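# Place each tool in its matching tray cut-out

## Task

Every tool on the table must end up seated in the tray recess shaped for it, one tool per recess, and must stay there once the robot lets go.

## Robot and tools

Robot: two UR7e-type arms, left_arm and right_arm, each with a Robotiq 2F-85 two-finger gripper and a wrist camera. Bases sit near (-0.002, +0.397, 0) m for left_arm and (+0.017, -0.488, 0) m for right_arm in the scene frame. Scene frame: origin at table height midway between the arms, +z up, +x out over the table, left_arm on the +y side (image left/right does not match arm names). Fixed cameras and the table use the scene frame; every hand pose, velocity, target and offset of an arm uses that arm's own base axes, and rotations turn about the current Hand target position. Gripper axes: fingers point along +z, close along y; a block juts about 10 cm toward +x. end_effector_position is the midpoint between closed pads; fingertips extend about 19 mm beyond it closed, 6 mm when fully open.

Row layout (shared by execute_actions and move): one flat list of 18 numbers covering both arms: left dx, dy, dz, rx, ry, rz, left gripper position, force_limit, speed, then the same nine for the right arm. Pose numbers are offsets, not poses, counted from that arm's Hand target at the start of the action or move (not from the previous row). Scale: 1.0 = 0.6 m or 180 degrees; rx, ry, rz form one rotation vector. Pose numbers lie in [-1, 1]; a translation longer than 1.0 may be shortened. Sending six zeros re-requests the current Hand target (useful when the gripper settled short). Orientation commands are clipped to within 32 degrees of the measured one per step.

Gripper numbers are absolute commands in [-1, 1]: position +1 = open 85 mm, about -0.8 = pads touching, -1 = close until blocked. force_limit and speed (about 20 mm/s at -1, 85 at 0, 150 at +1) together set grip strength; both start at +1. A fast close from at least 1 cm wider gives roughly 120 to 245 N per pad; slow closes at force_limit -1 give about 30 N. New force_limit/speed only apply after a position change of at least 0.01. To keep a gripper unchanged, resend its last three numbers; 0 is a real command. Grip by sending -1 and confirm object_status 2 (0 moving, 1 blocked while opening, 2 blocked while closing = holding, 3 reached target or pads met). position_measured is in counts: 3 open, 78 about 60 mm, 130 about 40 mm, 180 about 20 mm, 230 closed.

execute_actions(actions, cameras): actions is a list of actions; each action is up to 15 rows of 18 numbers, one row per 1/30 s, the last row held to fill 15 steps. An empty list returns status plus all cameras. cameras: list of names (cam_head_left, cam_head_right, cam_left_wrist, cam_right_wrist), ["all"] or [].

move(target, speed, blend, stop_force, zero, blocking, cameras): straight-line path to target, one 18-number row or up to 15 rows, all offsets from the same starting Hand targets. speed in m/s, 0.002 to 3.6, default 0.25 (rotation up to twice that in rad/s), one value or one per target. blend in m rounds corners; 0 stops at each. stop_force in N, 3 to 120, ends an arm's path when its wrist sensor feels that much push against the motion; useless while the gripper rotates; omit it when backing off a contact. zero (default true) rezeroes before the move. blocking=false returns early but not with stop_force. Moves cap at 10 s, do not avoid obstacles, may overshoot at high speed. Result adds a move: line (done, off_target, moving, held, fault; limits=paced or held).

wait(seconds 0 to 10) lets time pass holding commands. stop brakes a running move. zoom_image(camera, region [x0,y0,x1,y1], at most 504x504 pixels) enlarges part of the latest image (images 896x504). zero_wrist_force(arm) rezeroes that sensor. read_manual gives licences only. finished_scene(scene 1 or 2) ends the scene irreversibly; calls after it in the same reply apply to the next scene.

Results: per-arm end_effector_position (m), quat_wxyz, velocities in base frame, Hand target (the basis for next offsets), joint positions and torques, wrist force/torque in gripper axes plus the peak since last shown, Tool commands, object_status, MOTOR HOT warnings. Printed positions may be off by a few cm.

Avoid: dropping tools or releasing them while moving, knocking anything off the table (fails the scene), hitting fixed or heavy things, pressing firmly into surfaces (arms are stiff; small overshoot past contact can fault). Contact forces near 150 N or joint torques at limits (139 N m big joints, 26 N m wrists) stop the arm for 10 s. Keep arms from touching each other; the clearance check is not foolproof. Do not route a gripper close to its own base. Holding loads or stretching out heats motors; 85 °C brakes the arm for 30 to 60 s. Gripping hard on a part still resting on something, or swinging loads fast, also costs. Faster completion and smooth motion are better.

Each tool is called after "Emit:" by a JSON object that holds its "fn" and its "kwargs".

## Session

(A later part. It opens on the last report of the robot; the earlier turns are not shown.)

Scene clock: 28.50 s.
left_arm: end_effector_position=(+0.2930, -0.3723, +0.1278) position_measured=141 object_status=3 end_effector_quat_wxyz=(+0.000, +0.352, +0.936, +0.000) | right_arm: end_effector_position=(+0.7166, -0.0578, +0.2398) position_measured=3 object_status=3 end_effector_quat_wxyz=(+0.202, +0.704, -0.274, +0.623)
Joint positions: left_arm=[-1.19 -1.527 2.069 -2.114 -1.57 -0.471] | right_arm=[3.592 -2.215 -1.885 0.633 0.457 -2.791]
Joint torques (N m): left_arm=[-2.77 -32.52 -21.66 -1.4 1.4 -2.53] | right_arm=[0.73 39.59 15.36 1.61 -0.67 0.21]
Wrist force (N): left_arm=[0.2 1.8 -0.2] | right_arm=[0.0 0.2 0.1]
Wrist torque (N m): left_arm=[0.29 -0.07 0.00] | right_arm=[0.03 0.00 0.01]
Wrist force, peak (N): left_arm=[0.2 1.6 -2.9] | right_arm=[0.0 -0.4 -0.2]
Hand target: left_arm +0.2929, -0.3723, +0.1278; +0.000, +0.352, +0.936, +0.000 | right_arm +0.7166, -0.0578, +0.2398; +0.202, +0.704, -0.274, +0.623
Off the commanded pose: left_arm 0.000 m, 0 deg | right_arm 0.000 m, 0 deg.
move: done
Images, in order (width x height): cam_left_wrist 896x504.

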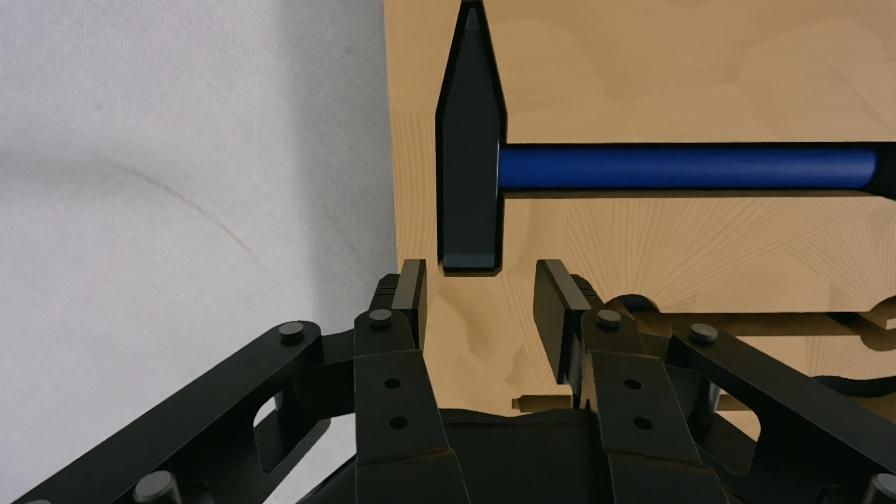

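Emit:
{"fn": "move", "kwargs": {"target": [0.4418,0.8072,0.0,0,0,0.38,0.3,-0.5,1,0,0,0,0,0,0,1,1,1], "speed": 0.35, "cameras": ["cam_left_wrist"]}}

Scene clock: 31.87 s.
left_arm: end_effector_position=(+0.5579, +0.1119, +0.1278) position_measured=91 object_status=3 end_effector_quat_wxyz=(+0.000, -0.235, +0.972, +0.000) | right_arm: end_effector_position=(+0.7166, -0.0578, +0.2398) position_measured=3 object_status=3 end_effector_quat_wxyz=(+0.202, +0.704, -0.274, +0.623)
Joint positions: left_arm=[-0.039 -1.31 1.812 -2.072 -1.57 -0.514] | right_arm=[3.592 -2.215 -1.885 0.633 0.457 -2.791]
Joint torques (N m): left_arm=[10.8 -28.11 -33.34 -4.48 0.69 2.43] | right_arm=[0.53 39.82 14.98 1.63 -0.58 0.35]
Wrist force (N): left_arm=[0.1 1.7 0.0] | right_arm=[0.0 -0.3 0.0]
Wrist torque (N m): left_arm=[0.27 -0.07 -0.13] | right_arm=[-0.05 0.01 0.01]
Wrist force, peak (N): left_arm=[-2.8 3.8 0.1] | right_arm=[-0.3 0.0 -0.5]
Hand target: left_arm +0.5580, +0.1120, +0.1278; +0.000, -0.235, +0.972, +0.000 | right_arm +0.7166, -0.0578, +0.2398; +0.202, +0.704, -0.274, +0.623
Off the commanded pose: left_arm 0.000 m, 0 deg | right_arm 0.000 m, 0 deg.
move: done
Images, in order (width x height): cam_left_wrist 896x504.

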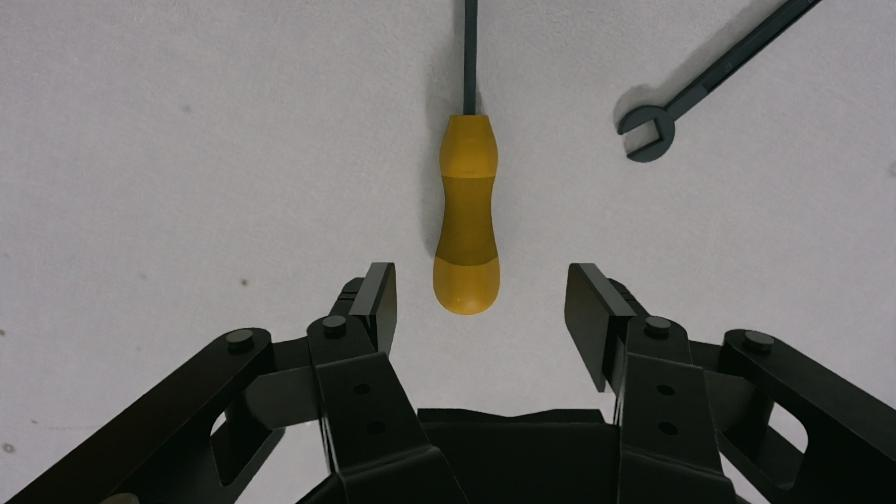

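Emit:
{"fn": "move", "kwargs": {"target": [0,0,-0.1655,0,0,0,0.3,-0.5,1,0,0,0,0,0,0,1,1,1], "speed": 0.12}}

Emit:
{"fn": "move", "kwargs": {"target": [0,0,0,0,0,0,-1,-0.5,-0.9,0,0,0,0,0,0,1,1,1]}}

Emit:
{"fn": "wait", "kwargs": {"seconds": 0.8, "cameras": ["cam_left_wrist"]}}

Scene clock: 33.43 s.
left_arm: end_effector_position=(+0.5579, +0.1120, +0.0285) position_measured=91 object_status=3 end_effector_quat_wxyz=(+0.000, -0.235, +0.972, +0.000) | right_arm: end_effector_position=(+0.7166, -0.0578, +0.2398) position_measured=3 object_status=3 end_effector_quat_wxyz=(+0.202, +0.704, -0.274, +0.623)
Joint positions: left_arm=[-0.039 -1.167 1.919 -2.323 -1.57 -0.514] | right_arm=[3.592 -2.215 -1.885 0.633 0.457 -2.791]
Joint torques (N m): left_arm=[5.71 -33.76 -30.53 -4.6 1.2 0.82] | right_arm=[-0.34 39.86 15.14 1.57 -0.56 0.37]
Wrist force (N): left_arm=[0.1 1.7 -0.2] | right_arm=[0.0 0.0 0.0]
Wrist torque (N m): left_arm=[0.29 -0.08 -0.16] | right_arm=[-0.01 0.00 0.01]
Wrist force, peak (N): left_arm=[0.2 1.5 -2.5] | right_arm=[-0.4 -0.2 -0.1]
Hand target: left_arm +0.5580, +0.1120, +0.0285; +0.000, -0.235, +0.972, +0.000 | right_arm +0.7166, -0.0578, +0.2398; +0.202, +0.704, -0.274, +0.623
Off the commanded pose: left_arm 0.000 m, 0 deg | right_arm 0.000 m, 0 deg.
move: done

Scene clock: 34.77 s.
left_arm: end_effector_position=(+0.5580, +0.1120, +0.0285) position_measured=165 object_status=0 end_effector_quat_wxyz=(+0.000, -0.235, +0.972, +0.000) | right_arm: end_effector_position=(+0.7166, -0.0578, +0.2398) position_measured=3 object_status=3 end_effector_quat_wxyz=(+0.202, +0.704, -0.274, +0.623)
Joint positions: left_arm=[-0.038 -1.167 1.919 -2.323 -1.57 -0.514] | right_arm=[3.592 -2.215 -1.885 0.633 0.457 -2.791]
Joint torques (N m): left_arm=[11.01 -31.98 -30.26 -4.44 1.43 1.17] | right_arm=[0.08 39.8 15.83 1.54 -0.53 0.45]
Wrist force (N): left_arm=[-0.4 1.9 -0.7] | right_arm=[-0.3 0.0 0.1]
Wrist torque (N m): left_arm=[0.34 -0.06 -0.17] | right_arm=[0.00 0.04 0.01]
Wrist force, peak (N): left_arm=[-0.2 2.1 -0.3] | right_arm=[-0.1 -0.5 -0.4]
Hand target: left_arm +0.5580, +0.1120, +0.0285; +0.000, -0.235, +0.972, +0.000 | right_arm +0.7166, -0.0578, +0.2398; +0.202, +0.704, -0.274, +0.623
Off the commanded pose: left_arm 0.000 m, 0 deg | right_arm 0.000 m, 0 deg.
move: done

Scene clock: 35.57 s.
left_arm: end_effector_position=(+0.5580, +0.1120, +0.0285) position_measured=165 object_status=2 end_effector_quat_wxyz=(+0.000, -0.235, +0.972, +0.000) | right_arm: end_effector_position=(+0.7166, -0.0578, +0.2398) position_measured=3 object_status=3 end_effector_quat_wxyz=(+0.202, +0.704, -0.274, +0.623)
Joint positions: left_arm=[-0.038 -1.167 1.919 -2.323 -1.57 -0.514] | right_arm=[3.592 -2.215 -1.885 0.633 0.457 -2.791]
Joint torques (N m): left_arm=[11.14 -32.36 -29.96 -3.91 1.27 1.63] | right_arm=[0.16 39.35 15.28 1.6 -0.55 0.36]
Wrist force (N): left_arm=[-0.4 2.0 -0.6] | right_arm=[-0.1 0.0 -0.1]
Wrist torque (N m): left_arm=[0.35 -0.06 -0.17] | right_arm=[0.00 0.02 0.01]
Wrist force, peak (N): left_arm=[-0.4 2.3 -0.6] | right_arm=[-0.4 -0.2 -0.2]
Hand target: left_arm +0.5580, +0.1120, +0.0285; +0.000, -0.235, +0.972, +0.000 | right_arm +0.7166, -0.0578, +0.2398; +0.202, +0.704, -0.274, +0.623
Tool commands: left_gripper/position=-1.0 left_gripper/force_limit=-0.5 left_gripper/speed=-0.9 right_gripper/position=+1.0 right_gripper/force_limit=+1.0 right_gripper/speed=+1.0
Off the commanded pose: left_arm 0.000 m, 0 deg | right_arm 0.000 m, 0 deg.
wait: 0.80 s; at rest by 0.17 s
Images, in order (width x height): cam_left_wrist 896x504.

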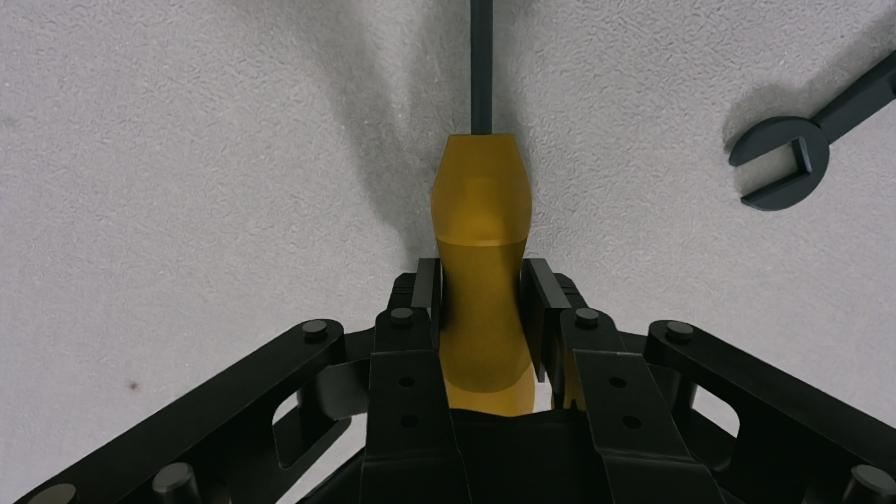

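Emit:
{"fn": "move", "kwargs": {"target": [[0,0,0.17,0,0,0,-1,-0.5,-0.9,0,0,0,0,0,0,1,1,1],[-0.0643,-0.6402,0.17,0,0,0.1144,-1,-0.5,-0.9,0,0,0,0,0,0,1,1,1],[-0.0643,-0.6402,0.0942,0,0,0.1144,-1,-0.5,-0.9,0,0,0,0,0,0,1,1,1]], "speed": [0.15,0.25,0.12], "blend": [0.02,0.02,0], "cameras": ["cam_left_wrist"]}}

Emit:
{"fn": "zoom_image", "kwargs": {"camera": "cam_left_wrist", "region": [340, 0, 640, 300]}}

Scene clock: 39.40 s.
left_arm: end_effector_position=(+0.5194, -0.2720, +0.0851) position_measured=165 object_status=2 end_effector_quat_wxyz=(+0.000, -0.405, +0.914, +0.000) | right_arm: end_effector_position=(+0.7166, -0.0578, +0.2398) position_measured=3 object_status=3 end_effector_quat_wxyz=(+0.202, +0.704, -0.274, +0.623)
Joint positions: left_arm=[-0.712 -1.219 1.813 -2.164 -1.57 -1.547] | right_arm=[3.592 -2.215 -1.885 0.633 0.457 -2.791]
Joint torques (N m): left_arm=[-5.96 -36.64 -30.22 -4.97 -1.06 -2.91] | right_arm=[0.44 39.84 15.37 1.61 -0.61 0.51]
Wrist force (N): left_arm=[0.2 1.5 0.5] | right_arm=[0.1 0.0 -0.1]
Wrist torque (N m): left_arm=[0.25 -0.10 -0.07] | right_arm=[0.00 0.00 0.01]
Wrist force, peak (N): left_arm=[-1.1 4.4 -0.4] | right_arm=[0.2 0.0 -0.6]
Hand target: left_arm +0.5194, -0.2721, +0.0850; +0.000, -0.405, +0.914, +0.000 | right_arm +0.7166, -0.0578, +0.2398; +0.202, +0.704, -0.274, +0.623
Off the commanded pose: left_arm 0.000 m, 0 deg | right_arm 0.000 m, 0 deg.
move: done
Images, in order (width x height): cam_left_wrist 896x504.

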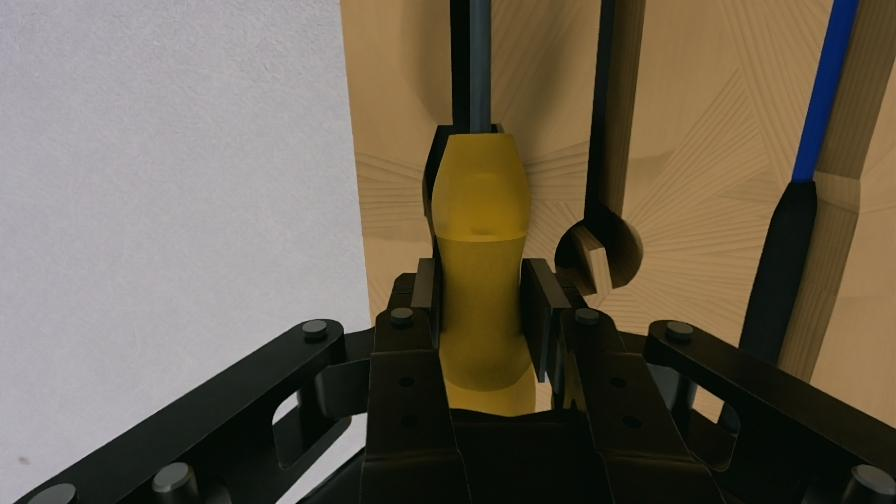

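Scaled by 1.680 from the camera's 896x504 image, which has a finer 1280x720 frame.

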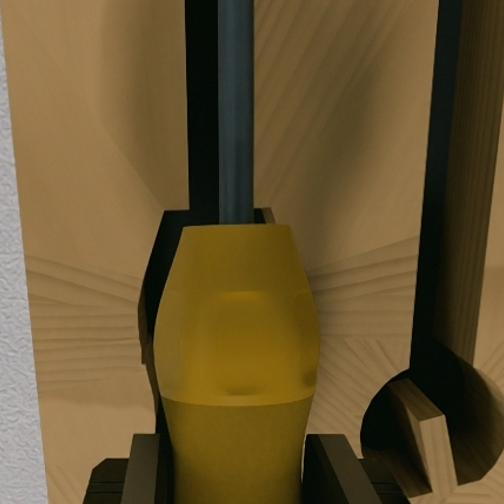

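Emit:
{"fn": "move", "kwargs": {"target": [0.006,0.0012,-0.025,0,0,0,-1,-0.5,-0.9,0,0,0,0,0,0,1,1,1], "speed": 0.05, "cameras": ["cam_left_wrist"]}}

Emit:
{"fn": "zoom_image", "kwargs": {"camera": "cam_left_wrist", "region": [340, 0, 640, 300]}}

Scene clock: 40.60 s.
left_arm: end_effector_position=(+0.5231, -0.2713, +0.0699) position_measured=165 object_status=2 end_effector_quat_wxyz=(+0.000, -0.405, +0.914, +0.000) end_effector_velocity=(-0.002, +0.001, +0.001) end_effector_angular_velocity=(+0.003, +0.003, -0.001) | right_arm: end_effector_position=(+0.7166, -0.0578, +0.2398) position_measured=3 object_status=3 end_effector_quat_wxyz=(+0.202, +0.704, -0.274, +0.623)
Joint positions: left_arm=[-0.707 -1.192 1.821 -2.199 -1.57 -1.541] | right_arm=[3.592 -2.215 -1.885 0.633 0.457 -2.791]
Joint velocities: left_arm=[-0.001 -0.004 0 0.008 0 0] | right_arm=[within noise]
Joint torques (N m): left_arm=[2.69 -47.42 -21.84 -1.61 -0.72 1.41] | right_arm=[0.55 39.14 16.05 1.63 -0.47 0.45]
Wrist force (N): left_arm=[0.0 1.6 0.4] | right_arm=[0.1 0.0 -0.2]
Wrist torque (N m): left_arm=[0.27 -0.08 -0.11] | right_arm=[0.00 -0.02 0.01]
Wrist force, peak (N): left_arm=[0.1 1.8 0.9] | right_arm=[-0.2 0.3 0.3]
Hand target: left_arm +0.5230, -0.2714, +0.0700; +0.000, -0.405, +0.914, +0.000 | right_arm +0.7166, -0.0578, +0.2398; +0.202, +0.704, -0.274, +0.623
Off the commanded pose: left_arm 0.000 m, 0 deg | right_arm 0.000 m, 0 deg.
move: done
Images, in order (width x height): cam_left_wrist 896x504.

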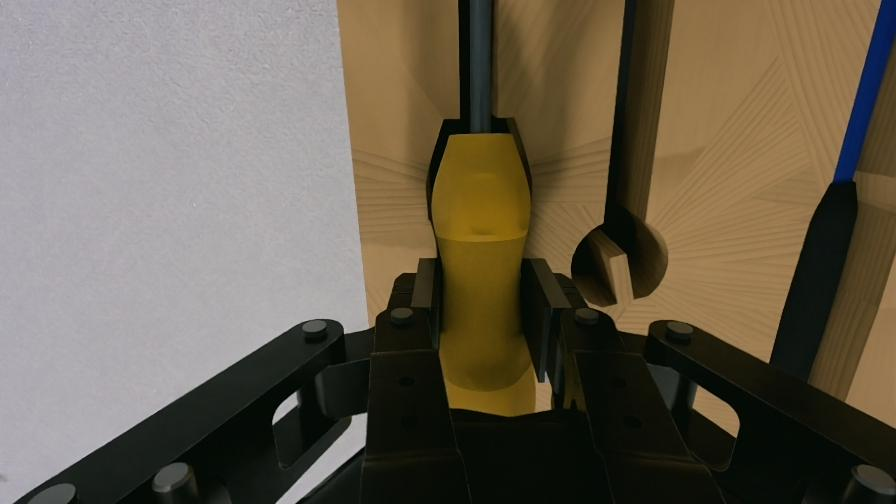

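Scaled by 1.680 from the camera's 896x504 image, which has a finer 1280x720 frame.

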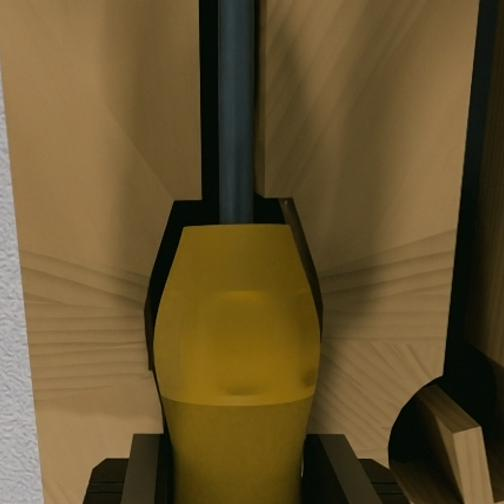

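Emit:
{"fn": "move", "kwargs": {"target": [0,0,-0.0252,0,0,0,-1,-0.5,-0.9,0,0,0,0,0,0,1,1,1], "speed": 0.01, "stop_force": 4, "cameras": ["cam_left_wrist"]}}

Scene clock: 43.40 s.
left_arm: end_effector_position=(+0.5230, -0.2714, +0.0559) position_measured=165 object_status=2 end_effector_quat_wxyz=(+0.000, -0.405, +0.914, +0.000) | right_arm: end_effector_position=(+0.7166, -0.0578, +0.2398) position_measured=3 object_status=3 end_effector_quat_wxyz=(+0.202, +0.704, -0.274, +0.623)
Joint positions: left_arm=[-0.707 -1.172 1.835 -2.233 -1.57 -1.542] | right_arm=[3.592 -2.215 -1.885 0.633 0.457 -2.791]
Joint torques (N m): left_arm=[-7.36 -45.6 -31.09 -2.39 -0.79 -2.48] | right_arm=[0.33 40.26 16.44 1.55 -0.42 0.5]
Wrist force (N): left_arm=[0.3 0.8 -1.2] | right_arm=[0.0 -0.2 0.0]
Wrist torque (N m): left_arm=[0.30 -0.10 -0.12] | right_arm=[-0.02 0.01 0.00]
Wrist force, peak (N): left_arm=[1.5 11.1 -23.6] | right_arm=[-0.2 -0.3 -0.4]
Hand target: left_arm +0.5230, -0.2714, +0.0559; +0.000, -0.405, +0.914, +0.000 (not the last commanded pose) | right_arm +0.7166, -0.0578, +0.2398; +0.202, +0.704, -0.274, +0.623
Off the commanded pose: left_arm 0.001 m, 0 deg | right_arm 0.000 m, 0 deg.
move: contact (left_arm)
Images, in order (width x height): cam_left_wrist 896x504.

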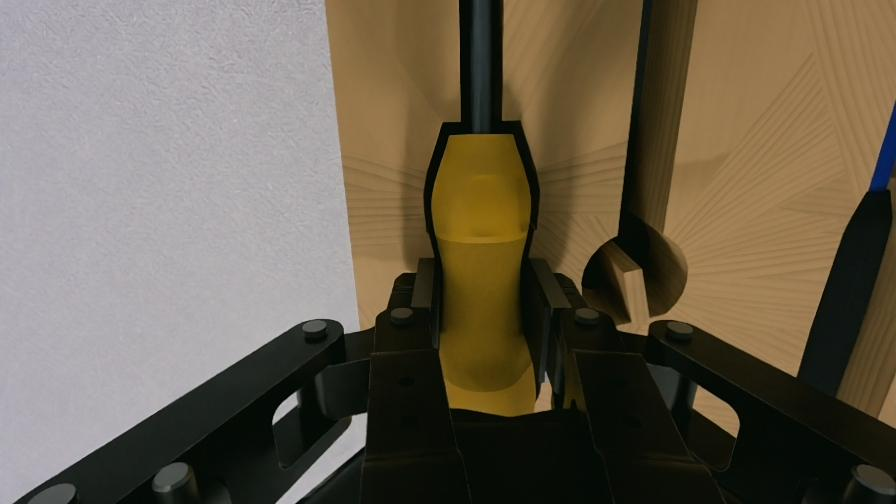

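Emit:
{"fn": "move", "kwargs": {"target": [0,0,0.0005,0,0,0,-0.15,-0.5,-1,0,0,0,0,0,0,1,1,1]}}

Emit:
{"fn": "move", "kwargs": {"target": [[0,0,0.15,0,0,0,-0.15,-0.5,-1,0,0,0,0,0,0,1,1,1],[0.01,0.02,0.27,0,0,0,-0.15,-0.5,-1,0,0,0,0,0,0,1,1,1]], "speed": 0.25, "blend": [0.02,0], "cameras": ["cam_left_wrist"]}}

Emit:
{"fn": "zoom_image", "kwargs": {"camera": "cam_left_wrist", "region": [400, 0, 750, 300]}}

Scene clock: 45.00 s.
left_arm: end_effector_position=(+0.5230, -0.2714, +0.0562) position_measured=148 object_status=3 end_effector_quat_wxyz=(+0.000, -0.405, +0.914, +0.000) | right_arm: end_effector_position=(+0.7166, -0.0578, +0.2398) position_measured=3 object_status=3 end_effector_quat_wxyz=(+0.202, +0.704, -0.274, +0.623)
Joint positions: left_arm=[-0.707 -1.172 1.834 -2.232 -1.57 -1.542] | right_arm=[3.592 -2.215 -1.885 0.633 0.457 -2.791]
Joint torques (N m): left_arm=[-8.41 -46.46 -32.12 -1.5 -0.77 -2.66] | right_arm=[-0.08 39.77 15.66 1.53 -0.47 0.51]
Wrist force (N): left_arm=[0.1 1.5 -0.6] | right_arm=[-0.2 0.0 0.1]
Wrist torque (N m): left_arm=[0.27 -0.05 -0.11] | right_arm=[-0.01 0.03 0.01]
Wrist force, peak (N): left_arm=[0.3 2.0 -0.5] | right_arm=[-0.2 0.1 -0.6]
Hand target: left_arm +0.5230, -0.2714, +0.0562; +0.000, -0.405, +0.914, +0.000 | right_arm +0.7166, -0.0578, +0.2398; +0.202, +0.704, -0.274, +0.623
Off the commanded pose: left_arm 0.000 m, 0 deg | right_arm 0.000 m, 0 deg.
move: done

Scene clock: 46.17 s.
left_arm: end_effector_position=(+0.5291, -0.2593, +0.2180) position_measured=148 object_status=3 end_effector_quat_wxyz=(+0.000, -0.405, +0.914, +0.000) end_effector_velocity=(-0.001, +0.001, -0.001) end_effector_angular_velocity=(+0.003, +0.005, +0.001) | right_arm: end_effector_position=(+0.7166, -0.0578, +0.2398) position_measured=3 object_status=3 end_effector_quat_wxyz=(+0.202, +0.704, -0.274, +0.623)
Joint positions: left_arm=[-0.684 -1.344 1.606 -1.833 -1.57 -1.519] | right_arm=[3.592 -2.215 -1.885 0.633 0.457 -2.791]
Joint velocities: left_arm=[0.001 0.001 0.001 0.005 0 0] | right_arm=[within noise]
Joint torques (N m): left_arm=[-10.88 -42.46 -34.42 -0.95 -1.33 -2.96] | right_arm=[0.42 40.16 15.36 1.58 -0.58 0.63]
Wrist force (N): left_arm=[0.4 1.5 -0.5] | right_arm=[-0.1 -0.4 -0.1]
Wrist torque (N m): left_arm=[0.26 -0.07 0.02] | right_arm=[-0.07 0.01 0.01]
Wrist force, peak (N): left_arm=[-0.2 1.7 -3.7] | right_arm=[0.1 -0.1 -0.5]
Hand target: left_arm +0.5290, -0.2594, +0.2182; +0.000, -0.405, +0.914, +0.000 | right_arm +0.7166, -0.0578, +0.2398; +0.202, +0.704, -0.274, +0.623
Off the commanded pose: left_arm 0.000 m, 0 deg | right_arm 0.000 m, 0 deg.
move: done
Images, in order (width x height): cam_left_wrist 896x504.

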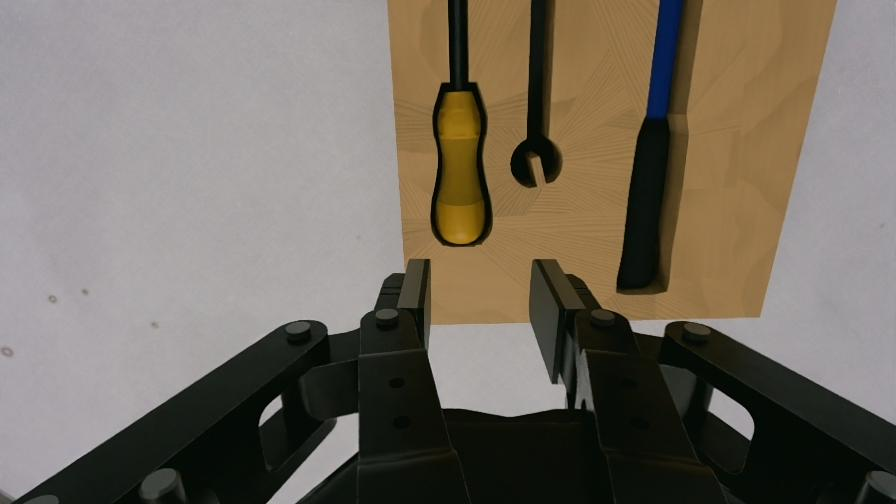

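Scaled by 1.440 from the camera's 896x504 image, which has a finer 1280x720 frame.

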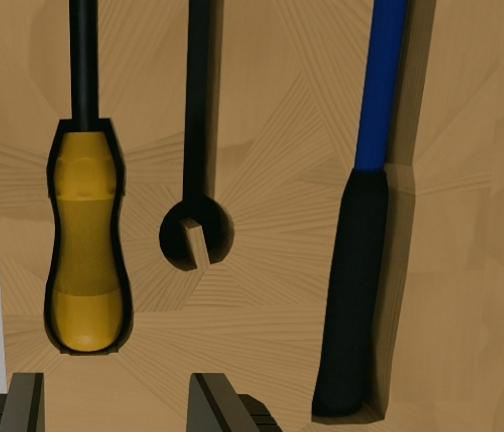

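Emit:
{"fn": "move", "kwargs": {"target": [-0.1183,0.7807,-0.162,-0.0463,0.1046,-0.2628,-0.15,-0.5,-1,0,0,0,0,0,0,1,1,1], "speed": 0.35, "cameras": ["cam_left_wrist"]}}

Emit:
{"fn": "zoom_image", "kwargs": {"camera": "cam_left_wrist", "region": [350, 0, 650, 330]}}

Scene clock: 48.40 s.
left_arm: end_effector_position=(+0.4581, +0.2089, +0.1210) position_measured=148 object_status=3 end_effector_quat_wxyz=(-0.173, +0.000, +0.985, +0.000) end_effector_velocity=(+0.000, +0.000, +0.000) end_effector_angular_velocity=(-0.001, +0.002, -0.006) | right_arm: end_effector_position=(+0.7166, -0.0578, +0.2398) position_measured=3 object_status=3 end_effector_quat_wxyz=(+0.202, +0.704, -0.274, +0.623)
Joint positions: left_arm=[0.135 -1.277 1.733 -1.682 -1.524 0.127] | right_arm=[3.592 -2.215 -1.885 0.633 0.457 -2.791]
Joint velocities: left_arm=[0 0.001 -0.001 0.002 0.001 0.006] | right_arm=[within noise]
Joint torques (N m): left_arm=[11.69 -28.5 -14.94 -3.55 1.29 3.13] | right_arm=[0.15 39.66 15.87 1.59 -0.42 0.65]
Wrist force (N): left_arm=[0.2 0.7 -0.1] | right_arm=[-0.2 -0.1 -0.2]
Wrist torque (N m): left_arm=[0.07 -0.03 -0.04] | right_arm=[-0.01 0.04 0.01]
Wrist force, peak (N): left_arm=[0.0 4.5 0.8] | right_arm=[-0.2 -0.3 0.2]
Hand target: left_arm +0.4581, +0.2091, +0.1210; -0.173, +0.000, +0.985, +0.000 | right_arm +0.7166, -0.0578, +0.2398; +0.202, +0.704, -0.274, +0.623
Off the commanded pose: left_arm 0.000 m, 0 deg | right_arm 0.000 m, 0 deg.
move: done
Images, in order (width x height): cam_left_wrist 896x504.

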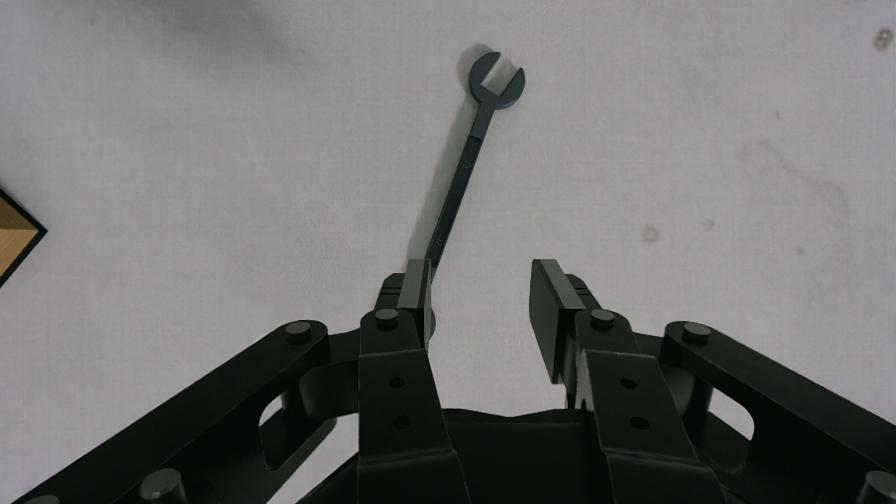

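Scaled by 1.527 from the camera's 896x504 image, which has a finer 1280x720 frame.

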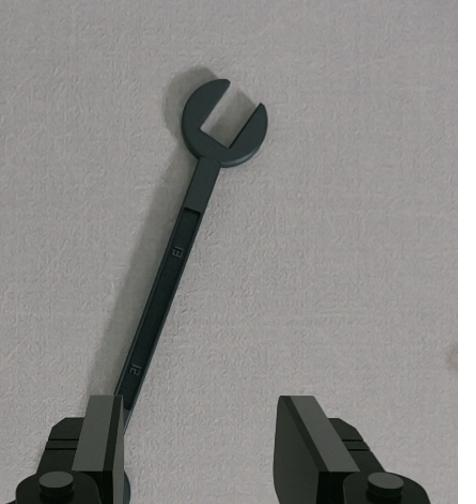

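Emit:
{"fn": "move", "kwargs": {"target": [0.0333,-0.8167,-0.0167,0,0,0,-0.15,-0.5,-1,0,0,0,0,0,0,1,1,1], "speed": 0.35, "cameras": ["cam_left_wrist"]}}

Emit:
{"fn": "zoom_image", "kwargs": {"camera": "cam_left_wrist", "region": [250, 30, 600, 330]}}

Scene clock: 50.97 s.
left_arm: end_effector_position=(+0.4780, -0.2808, +0.1110) position_measured=148 object_status=3 end_effector_quat_wxyz=(-0.173, +0.000, +0.985, +0.000) | right_arm: end_effector_position=(+0.7166, -0.0578, +0.2398) position_measured=3 object_status=3 end_effector_quat_wxyz=(+0.202, +0.704, -0.274, +0.623)
Joint positions: left_arm=[-0.673 -1.161 1.617 -1.749 -1.785 -0.644] | right_arm=[3.592 -2.215 -1.885 0.633 0.457 -2.791]
Joint torques (N m): left_arm=[-8.55 -36.24 -27.46 -4.32 0.8 -0.72] | right_arm=[0.16 39.42 15.24 1.58 -0.49 0.67]
Wrist force (N): left_arm=[-0.1 1.0 -0.6] | right_arm=[-0.4 -0.4 -0.1]
Wrist torque (N m): left_arm=[0.14 0.06 -0.09] | right_arm=[-0.06 0.06 0.00]
Wrist force, peak (N): left_arm=[0.8 4.3 -0.3] | right_arm=[0.4 -0.2 -0.4]
Hand target: left_arm +0.4780, -0.2810, +0.1110; -0.173, +0.000, +0.985, +0.000 | right_arm +0.7166, -0.0578, +0.2398; +0.202, +0.704, -0.274, +0.623
Off the commanded pose: left_arm 0.000 m, 0 deg | right_arm 0.000 m, 0 deg.
move: done
Images, in order (width x height): cam_left_wrist 896x504.

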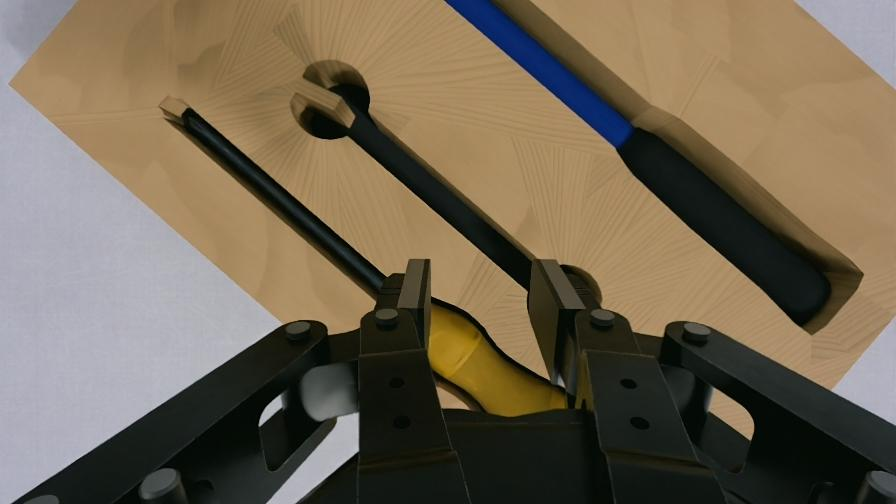

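Scaled by 1.440 from the camera's 896x504 image, which has a finer 1280x720 frame.

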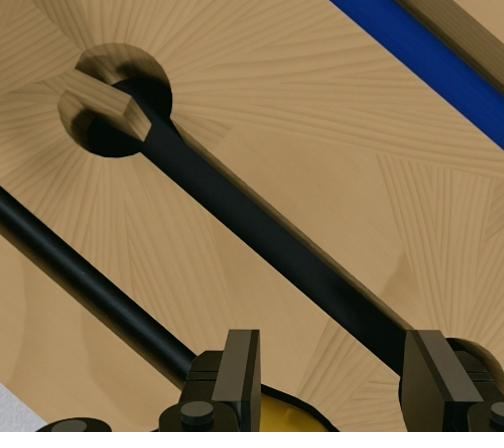

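Emit:
{"fn": "move", "kwargs": {"target": [-0.2192,0.845,-0.03,-0.0187,-0.110,-0.110,0.3,-0.8,1,0,0,0,0,0,0,1,1,1], "speed": 0.35, "cameras": ["cam_left_wrist"]}}

Scene clock: 55.43 s.
left_arm: end_effector_position=(+0.3466, +0.2260, +0.0930) position_measured=91 object_status=3 end_effector_quat_wxyz=(+0.000, +0.173, +0.985, +0.001) end_effector_velocity=(+0.000, +0.001, +0.000) end_effector_angular_velocity=(+0.000, +0.000, -0.005) | right_arm: end_effector_position=(+0.7166, -0.0578, +0.2398) position_measured=3 object_status=3 end_effector_quat_wxyz=(+0.202, +0.704, -0.274, +0.623)
Joint positions: left_arm=[0.249 -1.62 2.27 -2.222 -1.569 0.597] | right_arm=[3.592 -2.215 -1.885 0.633 0.457 -2.791]
Joint velocities: left_arm=[0.002 0 0 0 0 0.007] | right_arm=[within noise]
Joint torques (N m): left_arm=[11.63 -17.36 -9.67 -4.73 1.77 2.55] | right_arm=[0.2 39.87 15.84 1.57 -0.42 0.79]
Wrist force (N): left_arm=[0.4 1.6 -0.2] | right_arm=[-0.3 0.0 -0.1]
Wrist torque (N m): left_arm=[0.26 -0.11 -0.02] | right_arm=[0.00 0.05 0.00]
Wrist force, peak (N): left_arm=[3.1 4.6 0.2] | right_arm=[0.3 -0.3 -0.3]
Hand target: left_arm +0.3465, +0.2260, +0.0930; +0.000, +0.173, +0.985, +0.001 | right_arm +0.7166, -0.0578, +0.2398; +0.202, +0.704, -0.274, +0.623
Off the commanded pose: left_arm 0.000 m, 0 deg | right_arm 0.000 m, 0 deg.
move: done
Images, in order (width x height): cam_left_wrist 896x504.

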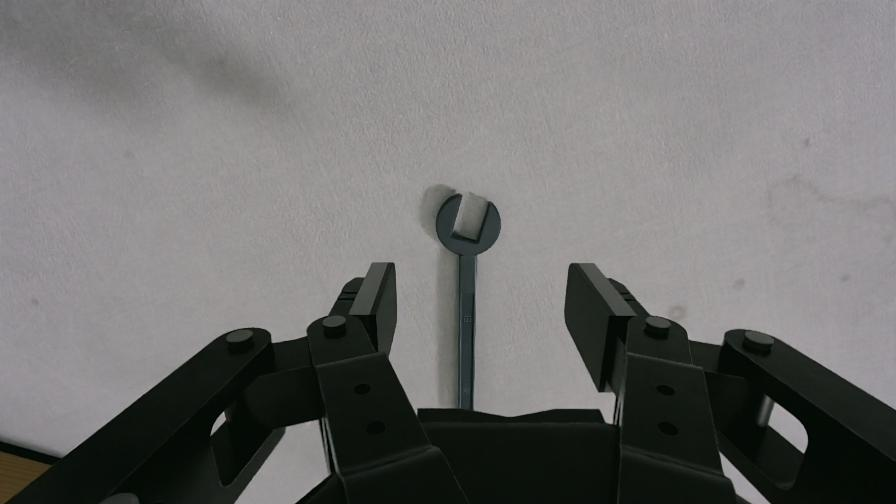

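Emit:
{"fn": "move", "kwargs": {"target": [0,0,-0.115,0,0,0,0.05,-0.8,1,0,0,0,0,0,0,1,1,1], "speed": 0.12}}

Emit:
{"fn": "move", "kwargs": {"target": [0,0,-0.009,0,0,0,0.05,-0.8,1,0,0,0,0,0,0,1,1,1], "speed": 0.006, "stop_force": 3}}

Emit:
{"fn": "move", "kwargs": {"target": [0,0,0,0,0,0,-1,-0.9,-1,0,0,0,0,0,0,1,1,1]}}

Emit:
{"fn": "wait", "kwargs": {"seconds": 0.8, "cameras": ["cam_left_wrist"]}}

Scene clock: 56.97 s.
left_arm: end_effector_position=(+0.3465, +0.2260, +0.0240) position_measured=123 object_status=3 end_effector_quat_wxyz=(+0.000, +0.173, +0.985, +0.001) | right_arm: end_effector_position=(+0.7166, -0.0578, +0.2398) position_measured=3 object_status=3 end_effector_quat_wxyz=(+0.202, +0.704, -0.274, +0.623)
Joint positions: left_arm=[0.249 -1.467 2.355 -2.461 -1.569 0.597] | right_arm=[3.592 -2.215 -1.885 0.633 0.457 -2.791]
Joint torques (N m): left_arm=[6.24 -12.82 -26.19 -4.87 1.53 1.71] | right_arm=[0.21 39.68 15.65 1.56 -0.39 0.83]
Wrist force (N): left_arm=[0.3 1.7 0.2] | right_arm=[0.0 -0.1 -0.2]
Wrist torque (N m): left_arm=[0.30 -0.11 -0.09] | right_arm=[-0.02 0.01 0.01]
Wrist force, peak (N): left_arm=[0.7 2.0 1.8] | right_arm=[0.3 0.1 -0.3]
Hand target: left_arm +0.3465, +0.2260, +0.0240; +0.000, +0.173, +0.985, +0.001 | right_arm +0.7166, -0.0578, +0.2398; +0.202, +0.704, -0.274, +0.623
Off the commanded pose: left_arm 0.000 m, 0 deg | right_arm 0.000 m, 0 deg.
move: done

Scene clock: 58.67 s.
left_arm: end_effector_position=(+0.3465, +0.2260, +0.0185) position_measured=123 object_status=3 end_effector_quat_wxyz=(+0.000, +0.173, +0.985, +0.001) | right_arm: end_effector_position=(+0.7166, -0.0578, +0.2398) position_measured=3 object_status=3 end_effector_quat_wxyz=(+0.202, +0.704, -0.274, +0.623)
Joint positions: left_arm=[0.249 -1.453 2.361 -2.48 -1.569 0.597] | right_arm=[3.592 -2.215 -1.885 0.633 0.457 -2.791]
Joint torques (N m): left_arm=[10.95 -29.83 -19.02 -1.2 0.19 2.87] | right_arm=[0.55 39.84 15.81 1.59 -0.41 0.85]
Wrist force (N): left_arm=[0.5 2.0 0.1] | right_arm=[-0.1 -0.1 -0.2]
Wrist torque (N m): left_arm=[0.35 -0.14 -0.09] | right_arm=[-0.02 0.02 0.01]
Wrist force, peak (N): left_arm=[0.3 2.2 0.0] | right_arm=[-0.1 -0.4 -0.4]
Hand target: left_arm +0.3465, +0.2260, +0.0186; +0.000, +0.173, +0.985, +0.001 | right_arm +0.7166, -0.0578, +0.2398; +0.202, +0.704, -0.274, +0.623
Off the commanded pose: left_arm 0.000 m, 0 deg | right_arm 0.000 m, 0 deg.
move: done

Scene clock: 59.60 s.
left_arm: end_effector_position=(+0.3466, +0.2260, +0.0187) position_measured=155 object_status=0 end_effector_quat_wxyz=(+0.001, +0.173, +0.985, +0.001) | right_arm: end_effector_position=(+0.7166, -0.0578, +0.2398) position_measured=3 object_status=3 end_effector_quat_wxyz=(+0.202, +0.704, -0.274, +0.623)
Joint positions: left_arm=[0.249 -1.453 2.361 -2.48 -1.569 0.597] | right_arm=[3.592 -2.215 -1.885 0.633 0.457 -2.791]
Joint torques (N m): left_arm=[10.43 -0.08 -11.32 -1.31 5.54 2.72] | right_arm=[0.19 39.08 15.94 1.56 -0.36 0.98]
Wrist force (N): left_arm=[5.5 -16.3 -57.5] | right_arm=[-0.1 0.0 -0.1]
Wrist torque (N m): left_arm=[1.53 -0.17 -0.02] | right_arm=[0.00 0.02 0.01]
Wrist force, peak (N): left_arm=[5.6 -16.8 -57.8] | right_arm=[-0.2 -0.2 -0.4]
Hand target: left_arm +0.3465, +0.2260, +0.0186; +0.000, +0.173, +0.985, +0.001 | right_arm +0.7166, -0.0578, +0.2398; +0.202, +0.704, -0.274, +0.623
Off the commanded pose: left_arm 0.000 m, 0 deg | right_arm 0.000 m, 0 deg.
move: done

Scene clock: 60.40 s.
left_arm: end_effector_position=(+0.3465, +0.2260, +0.0186) position_measured=155 object_status=2 end_effector_quat_wxyz=(+0.000, +0.173, +0.985, +0.001) | right_arm: end_effector_position=(+0.7166, -0.0578, +0.2398) position_measured=3 object_status=3 end_effector_quat_wxyz=(+0.202, +0.704, -0.274, +0.623)
Joint positions: left_arm=[0.249 -1.453 2.361 -2.48 -1.569 0.597] | right_arm=[3.592 -2.215 -1.885 0.633 0.457 -2.791]
Joint torques (N m): left_arm=[10.54 5.73 5.91 -1.13 6.03 2.45] | right_arm=[-0.03 39.85 16.52 1.61 -0.41 0.91]
Wrist force (N): left_arm=[7.0 -17.5 -63.0] | right_arm=[-0.3 -0.2 -0.1]
Wrist torque (N m): left_arm=[1.53 -0.18 -0.03] | right_arm=[-0.03 0.05 0.01]
Wrist force, peak (N): left_arm=[7.0 -17.5 -63.0] | right_arm=[0.0 -0.1 -0.4]
Hand target: left_arm +0.3465, +0.2260, +0.0186; +0.000, +0.173, +0.985, +0.001 | right_arm +0.7166, -0.0578, +0.2398; +0.202, +0.704, -0.274, +0.623
Tool commands: left_gripper/position=-1.0 left_gripper/force_limit=-0.9 left_gripper/speed=-1.0 right_gripper/position=+1.0 right_gripper/force_limit=+1.0 right_gripper/speed=+1.0
Off the commanded pose: left_arm 0.000 m, 0 deg | right_arm 0.000 m, 0 deg.
wait: 0.80 s; at rest by 0.17 s
Images, in order (width x height): cam_left_wrist 896x504.

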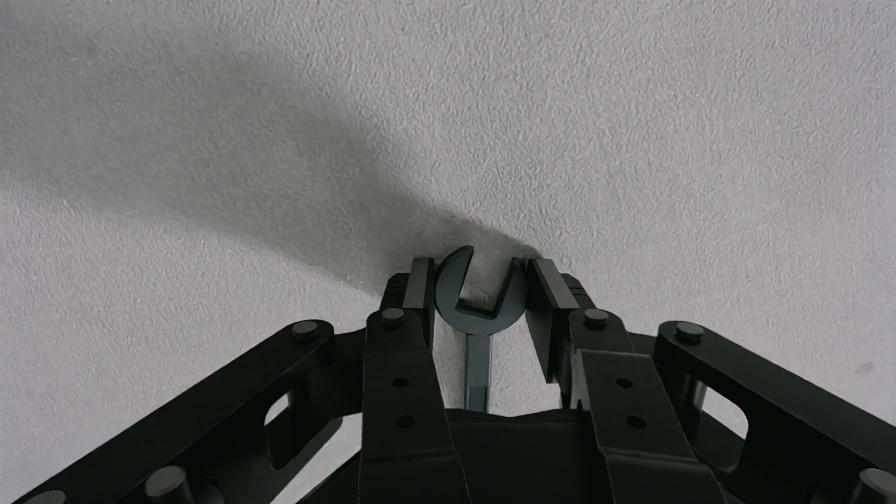

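Emit:
{"fn": "move", "kwargs": {"target": [0,0,0.0033,0,0,0,-1,-0.9,-1,0,0,0,0,0,0,1,1,1], "speed": 0.03}}

Scene clock: 62.07 s.
left_arm: end_effector_position=(+0.3465, +0.2260, +0.0206) position_measured=155 object_status=2 end_effector_quat_wxyz=(+0.000, +0.173, +0.985, +0.001) | right_arm: end_effector_position=(+0.7166, -0.0578, +0.2398) position_measured=3 object_status=3 end_effector_quat_wxyz=(+0.202, +0.704, -0.274, +0.623)
Joint positions: left_arm=[0.249 -1.458 2.359 -2.473 -1.569 0.597] | right_arm=[3.592 -2.215 -1.885 0.633 0.457 -2.791]
Joint torques (N m): left_arm=[10.94 -24.66 -27.17 -3.26 -1.46 1.96] | right_arm=[0.41 39.96 15.98 1.57 -0.4 0.98]
Wrist force (N): left_arm=[0.6 1.9 0.4] | right_arm=[-0.2 0.0 -0.2]
Wrist torque (N m): left_arm=[0.33 -0.13 -0.09] | right_arm=[0.00 0.03 0.01]
Wrist force, peak (N): left_arm=[7.0 -17.6 -65.9] | right_arm=[-0.1 -0.1 -0.6]
Hand target: left_arm +0.3465, +0.2260, +0.0205; +0.000, +0.173, +0.985, +0.001 | right_arm +0.7166, -0.0578, +0.2398; +0.202, +0.704, -0.274, +0.623
Off the commanded pose: left_arm 0.000 m, 0 deg | right_arm 0.000 m, 0 deg.
move: done

Emit:
{"fn": "move", "kwargs": {"target": [[0.0177,-0.0065,0.0967,0,0,0,-1,-0.9,-1,0,0,0,0,0,0,1,1,1],[0.0712,-0.0258,0.1827,0,0,0,-1,-0.9,-1,0,0,0,0,0,0,1,1,1]], "speed": 0.08, "blend": [0.02,0], "cameras": ["cam_left_wrist","cam_head_left"]}}

Scene clock: 64.63 s.
left_arm: end_effector_position=(+0.3893, +0.2105, +0.1302) position_measured=155 object_status=2 end_effector_quat_wxyz=(+0.000, +0.173, +0.985, +0.001) | right_arm: end_effector_position=(+0.7166, -0.0578, +0.2398) position_measured=3 object_status=3 end_effector_quat_wxyz=(+0.202, +0.704, -0.274, +0.623)
Joint positions: left_arm=[0.189 -1.607 2.143 -2.108 -1.569 0.537] | right_arm=[3.592 -2.215 -1.885 0.633 0.457 -2.791]
Joint torques (N m): left_arm=[10.08 -14.41 -18.05 -3.44 1.26 2.98] | right_arm=[0.4 39.88 16 1.55 -0.3 0.99]
Wrist force (N): left_arm=[0.6 1.7 0.3] | right_arm=[0.1 0.0 -0.3]
Wrist torque (N m): left_arm=[0.28 -0.11 0.00] | right_arm=[-0.01 -0.01 0.01]
Wrist force, peak (N): left_arm=[0.9 2.2 1.9] | right_arm=[0.1 0.1 -0.5]
Hand target: left_arm +0.3892, +0.2106, +0.1302; +0.000, +0.173, +0.985, +0.001 | right_arm +0.7166, -0.0578, +0.2398; +0.202, +0.704, -0.274, +0.623
Off the commanded pose: left_arm 0.000 m, 0 deg | right_arm 0.000 m, 0 deg.
move: done
Images, in order (width x height): cam_head_left 896x504, cam_left_wrist 896x504.

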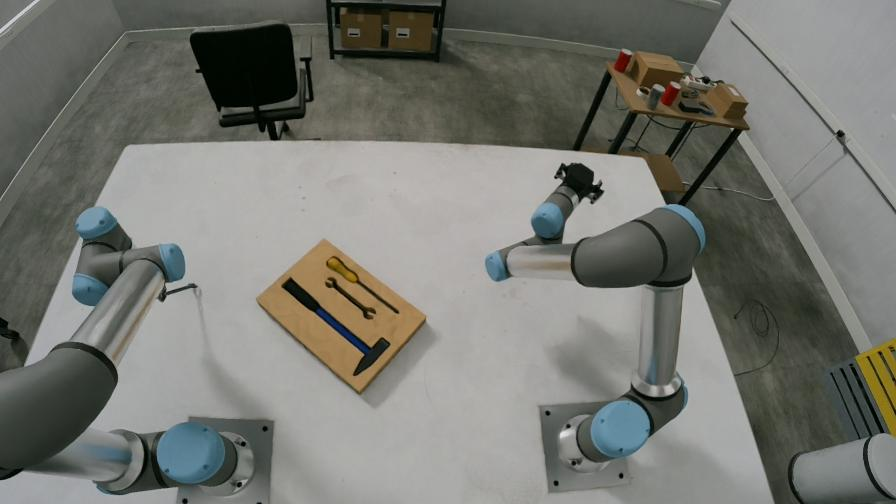

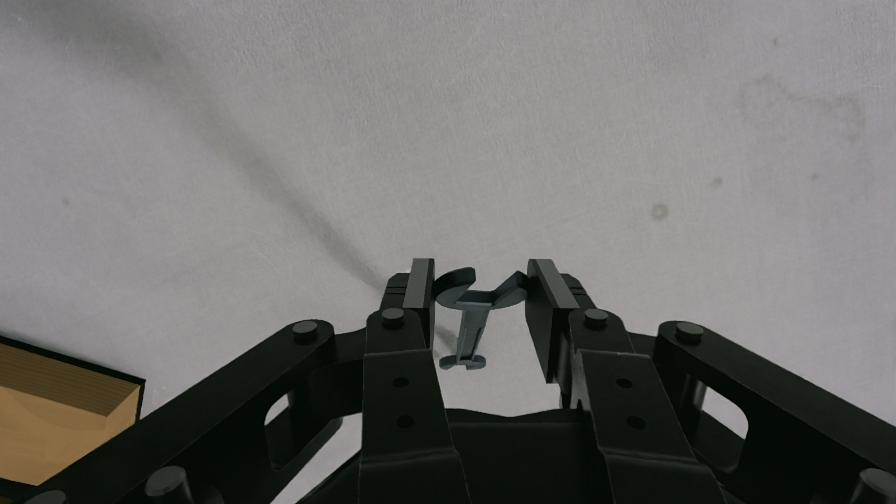

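Emit:
{"fn": "move", "kwargs": {"target": [[0.0807,-0.0294,0.0568,0,0,0,-1,-0.9,-1,0,0,0,0,0,0,1,1,1],[0.1717,-0.0625,0.0757,0,0,0,-1,-0.9,-1,0,0,0,0,0,0,1,1,1]], "speed": 0.08, "blend": [0.02,0], "cameras": ["cam_left_wrist","cam_head_left"]}}

Emit:
{"fn": "zoom_image", "kwargs": {"camera": "cam_head_left", "region": [100, 220, 260, 340]}}

Scene clock: 67.00 s.
left_arm: end_effector_position=(+0.4923, +0.1730, +0.1756) position_measured=155 object_status=2 end_effector_quat_wxyz=(+0.000, +0.173, +0.985, +0.001) | right_arm: end_effector_position=(+0.7166, -0.0578, +0.2398) position_measured=3 object_status=3 end_effector_quat_wxyz=(+0.202, +0.704, -0.274, +0.623)
Joint positions: left_arm=[0.079 -1.469 1.87 -1.972 -1.569 0.427] | right_arm=[3.592 -2.215 -1.885 0.633 0.457 -2.791]
Joint torques (N m): left_arm=[10.48 -30.55 -18.69 -4.86 1.65 2.79] | right_arm=[0.04 39.45 16.3 1.55 -0.32 1.03]
Wrist force (N): left_arm=[0.4 1.8 0.6] | right_arm=[0.0 0.1 -0.1]
Wrist torque (N m): left_arm=[0.31 -0.12 -0.07] | right_arm=[0.01 0.00 0.01]
Wrist force, peak (N): left_arm=[1.8 1.9 1.1] | right_arm=[0.0 0.0 -0.6]
Hand target: left_arm +0.4923, +0.1731, +0.1756; +0.000, +0.173, +0.985, +0.001 | right_arm +0.7166, -0.0578, +0.2398; +0.202, +0.704, -0.274, +0.623
Off the commanded pose: left_arm 0.000 m, 0 deg | right_arm 0.000 m, 0 deg.
move: done
Images, in order (width x height): cam_head_left 896x504, cam_left_wrist 896x504.

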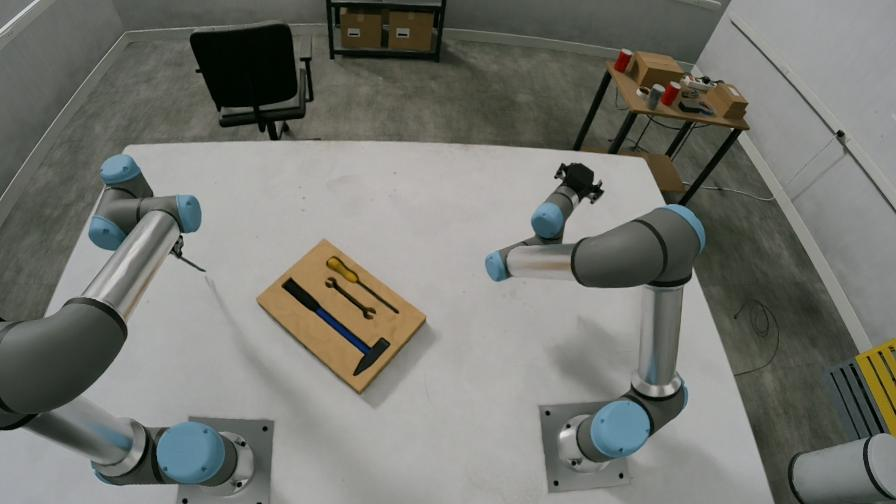

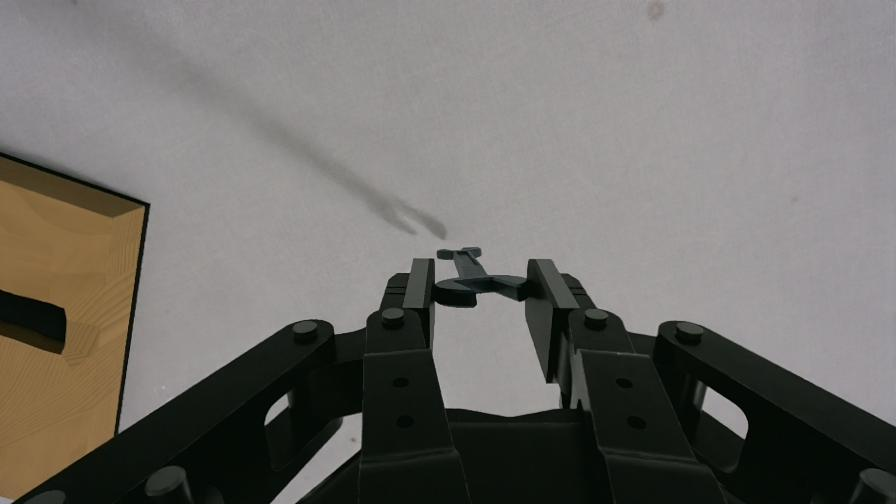

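Scaled by 3.150 from the camera's 896x504 image, which has a finer 1280x720 frame.

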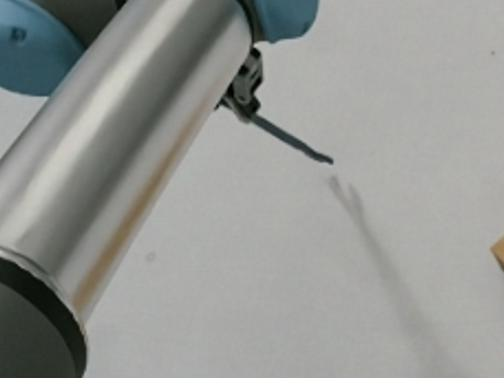

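Emit:
{"fn": "move", "kwargs": {"target": [0,0,0.005,0.0665,0.1828,0,-1,-0.9,-1,0,0,0,0,0,0,1,1,1], "speed": 0.3, "cameras": ["cam_left_wrist","cam_head_right"]}}

Emit:
{"fn": "zoom_image", "kwargs": {"camera": "cam_head_right", "region": [60, 160, 300, 340]}}

Scene clock: 69.13 s.
left_arm: end_effector_position=(+0.4923, +0.1730, +0.1786) position_measured=155 object_status=2 end_effector_quat_wxyz=(-0.296, +0.166, +0.939, +0.053) end_effector_velocity=(-0.001, +0.000, +0.000) end_effector_angular_velocity=(+0.000, +0.006, -0.001) | right_arm: end_effector_position=(+0.7166, -0.0578, +0.2398) position_measured=3 object_status=3 end_effector_quat_wxyz=(+0.202, +0.704, -0.274, +0.623)
Joint positions: left_arm=[-0.018 -1.164 1.445 -1.268 -1.381 0.274] | right_arm=[3.592 -2.215 -1.885 0.633 0.457 -2.791]
Joint velocities: left_arm=[0 0.001 0.001 0.005 0.001 0] | right_arm=[within noise]
Joint torques (N m): left_arm=[11.04 -37.54 -26.91 0.29 -0.32 2.55] | right_arm=[0.04 39.77 16.23 1.59 -0.22 1.08]
Wrist force (N): left_arm=[-0.5 0.3 0.5] | right_arm=[0.0 0.0 -0.2]
Wrist torque (N m): left_arm=[-0.03 0.03 -0.08] | right_arm=[-0.01 -0.01 0.01]
Wrist force, peak (N): left_arm=[1.0 2.2 0.6] | right_arm=[-0.3 0.0 -0.5]
Hand target: left_arm +0.4923, +0.1731, +0.1786; -0.296, +0.166, +0.939, +0.053 | right_arm +0.7166, -0.0578, +0.2398; +0.202, +0.704, -0.274, +0.623
Off the commanded pose: left_arm 0.000 m, 0 deg | right_arm 0.000 m, 0 deg.
move: done
Images, in order (width x height): cam_head_right 896x504, cam_left_wrist 896x504.

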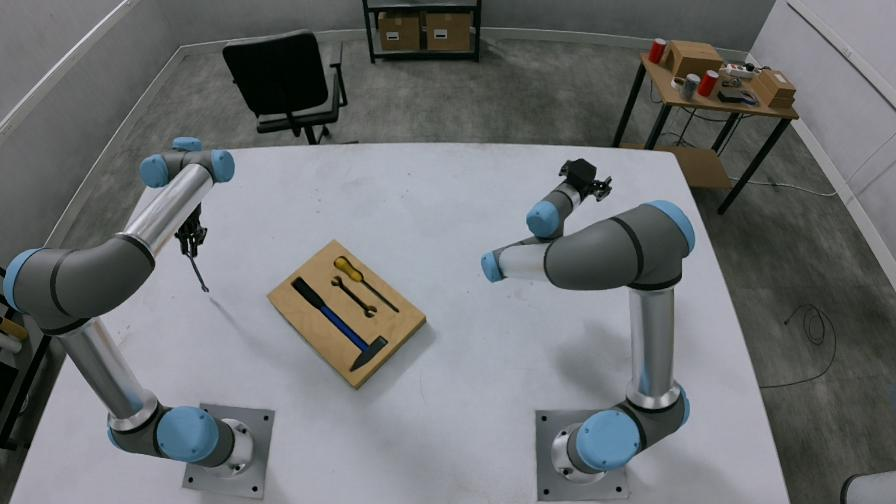

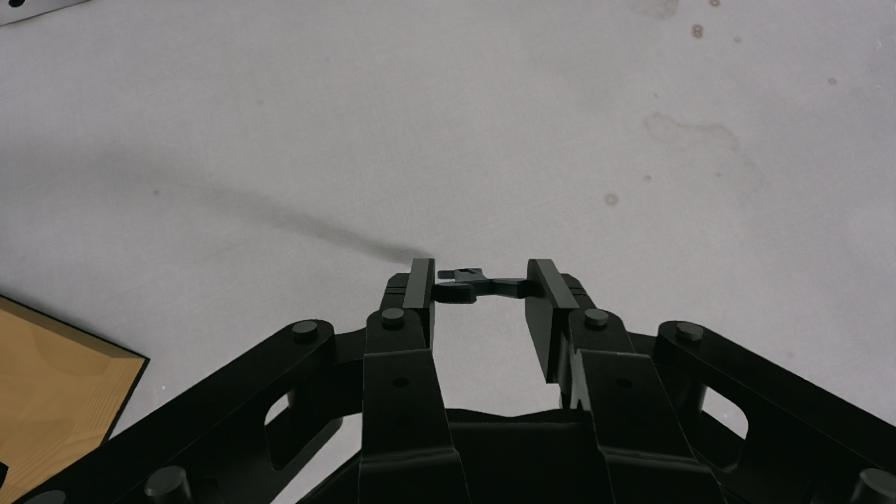

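Scaled by 2.100 from the camera's 896x504 image, which has a finer 1280x720 frame.

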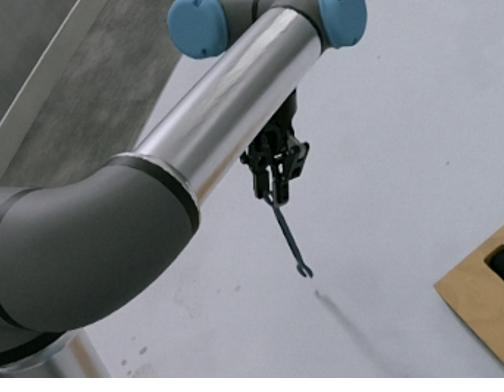

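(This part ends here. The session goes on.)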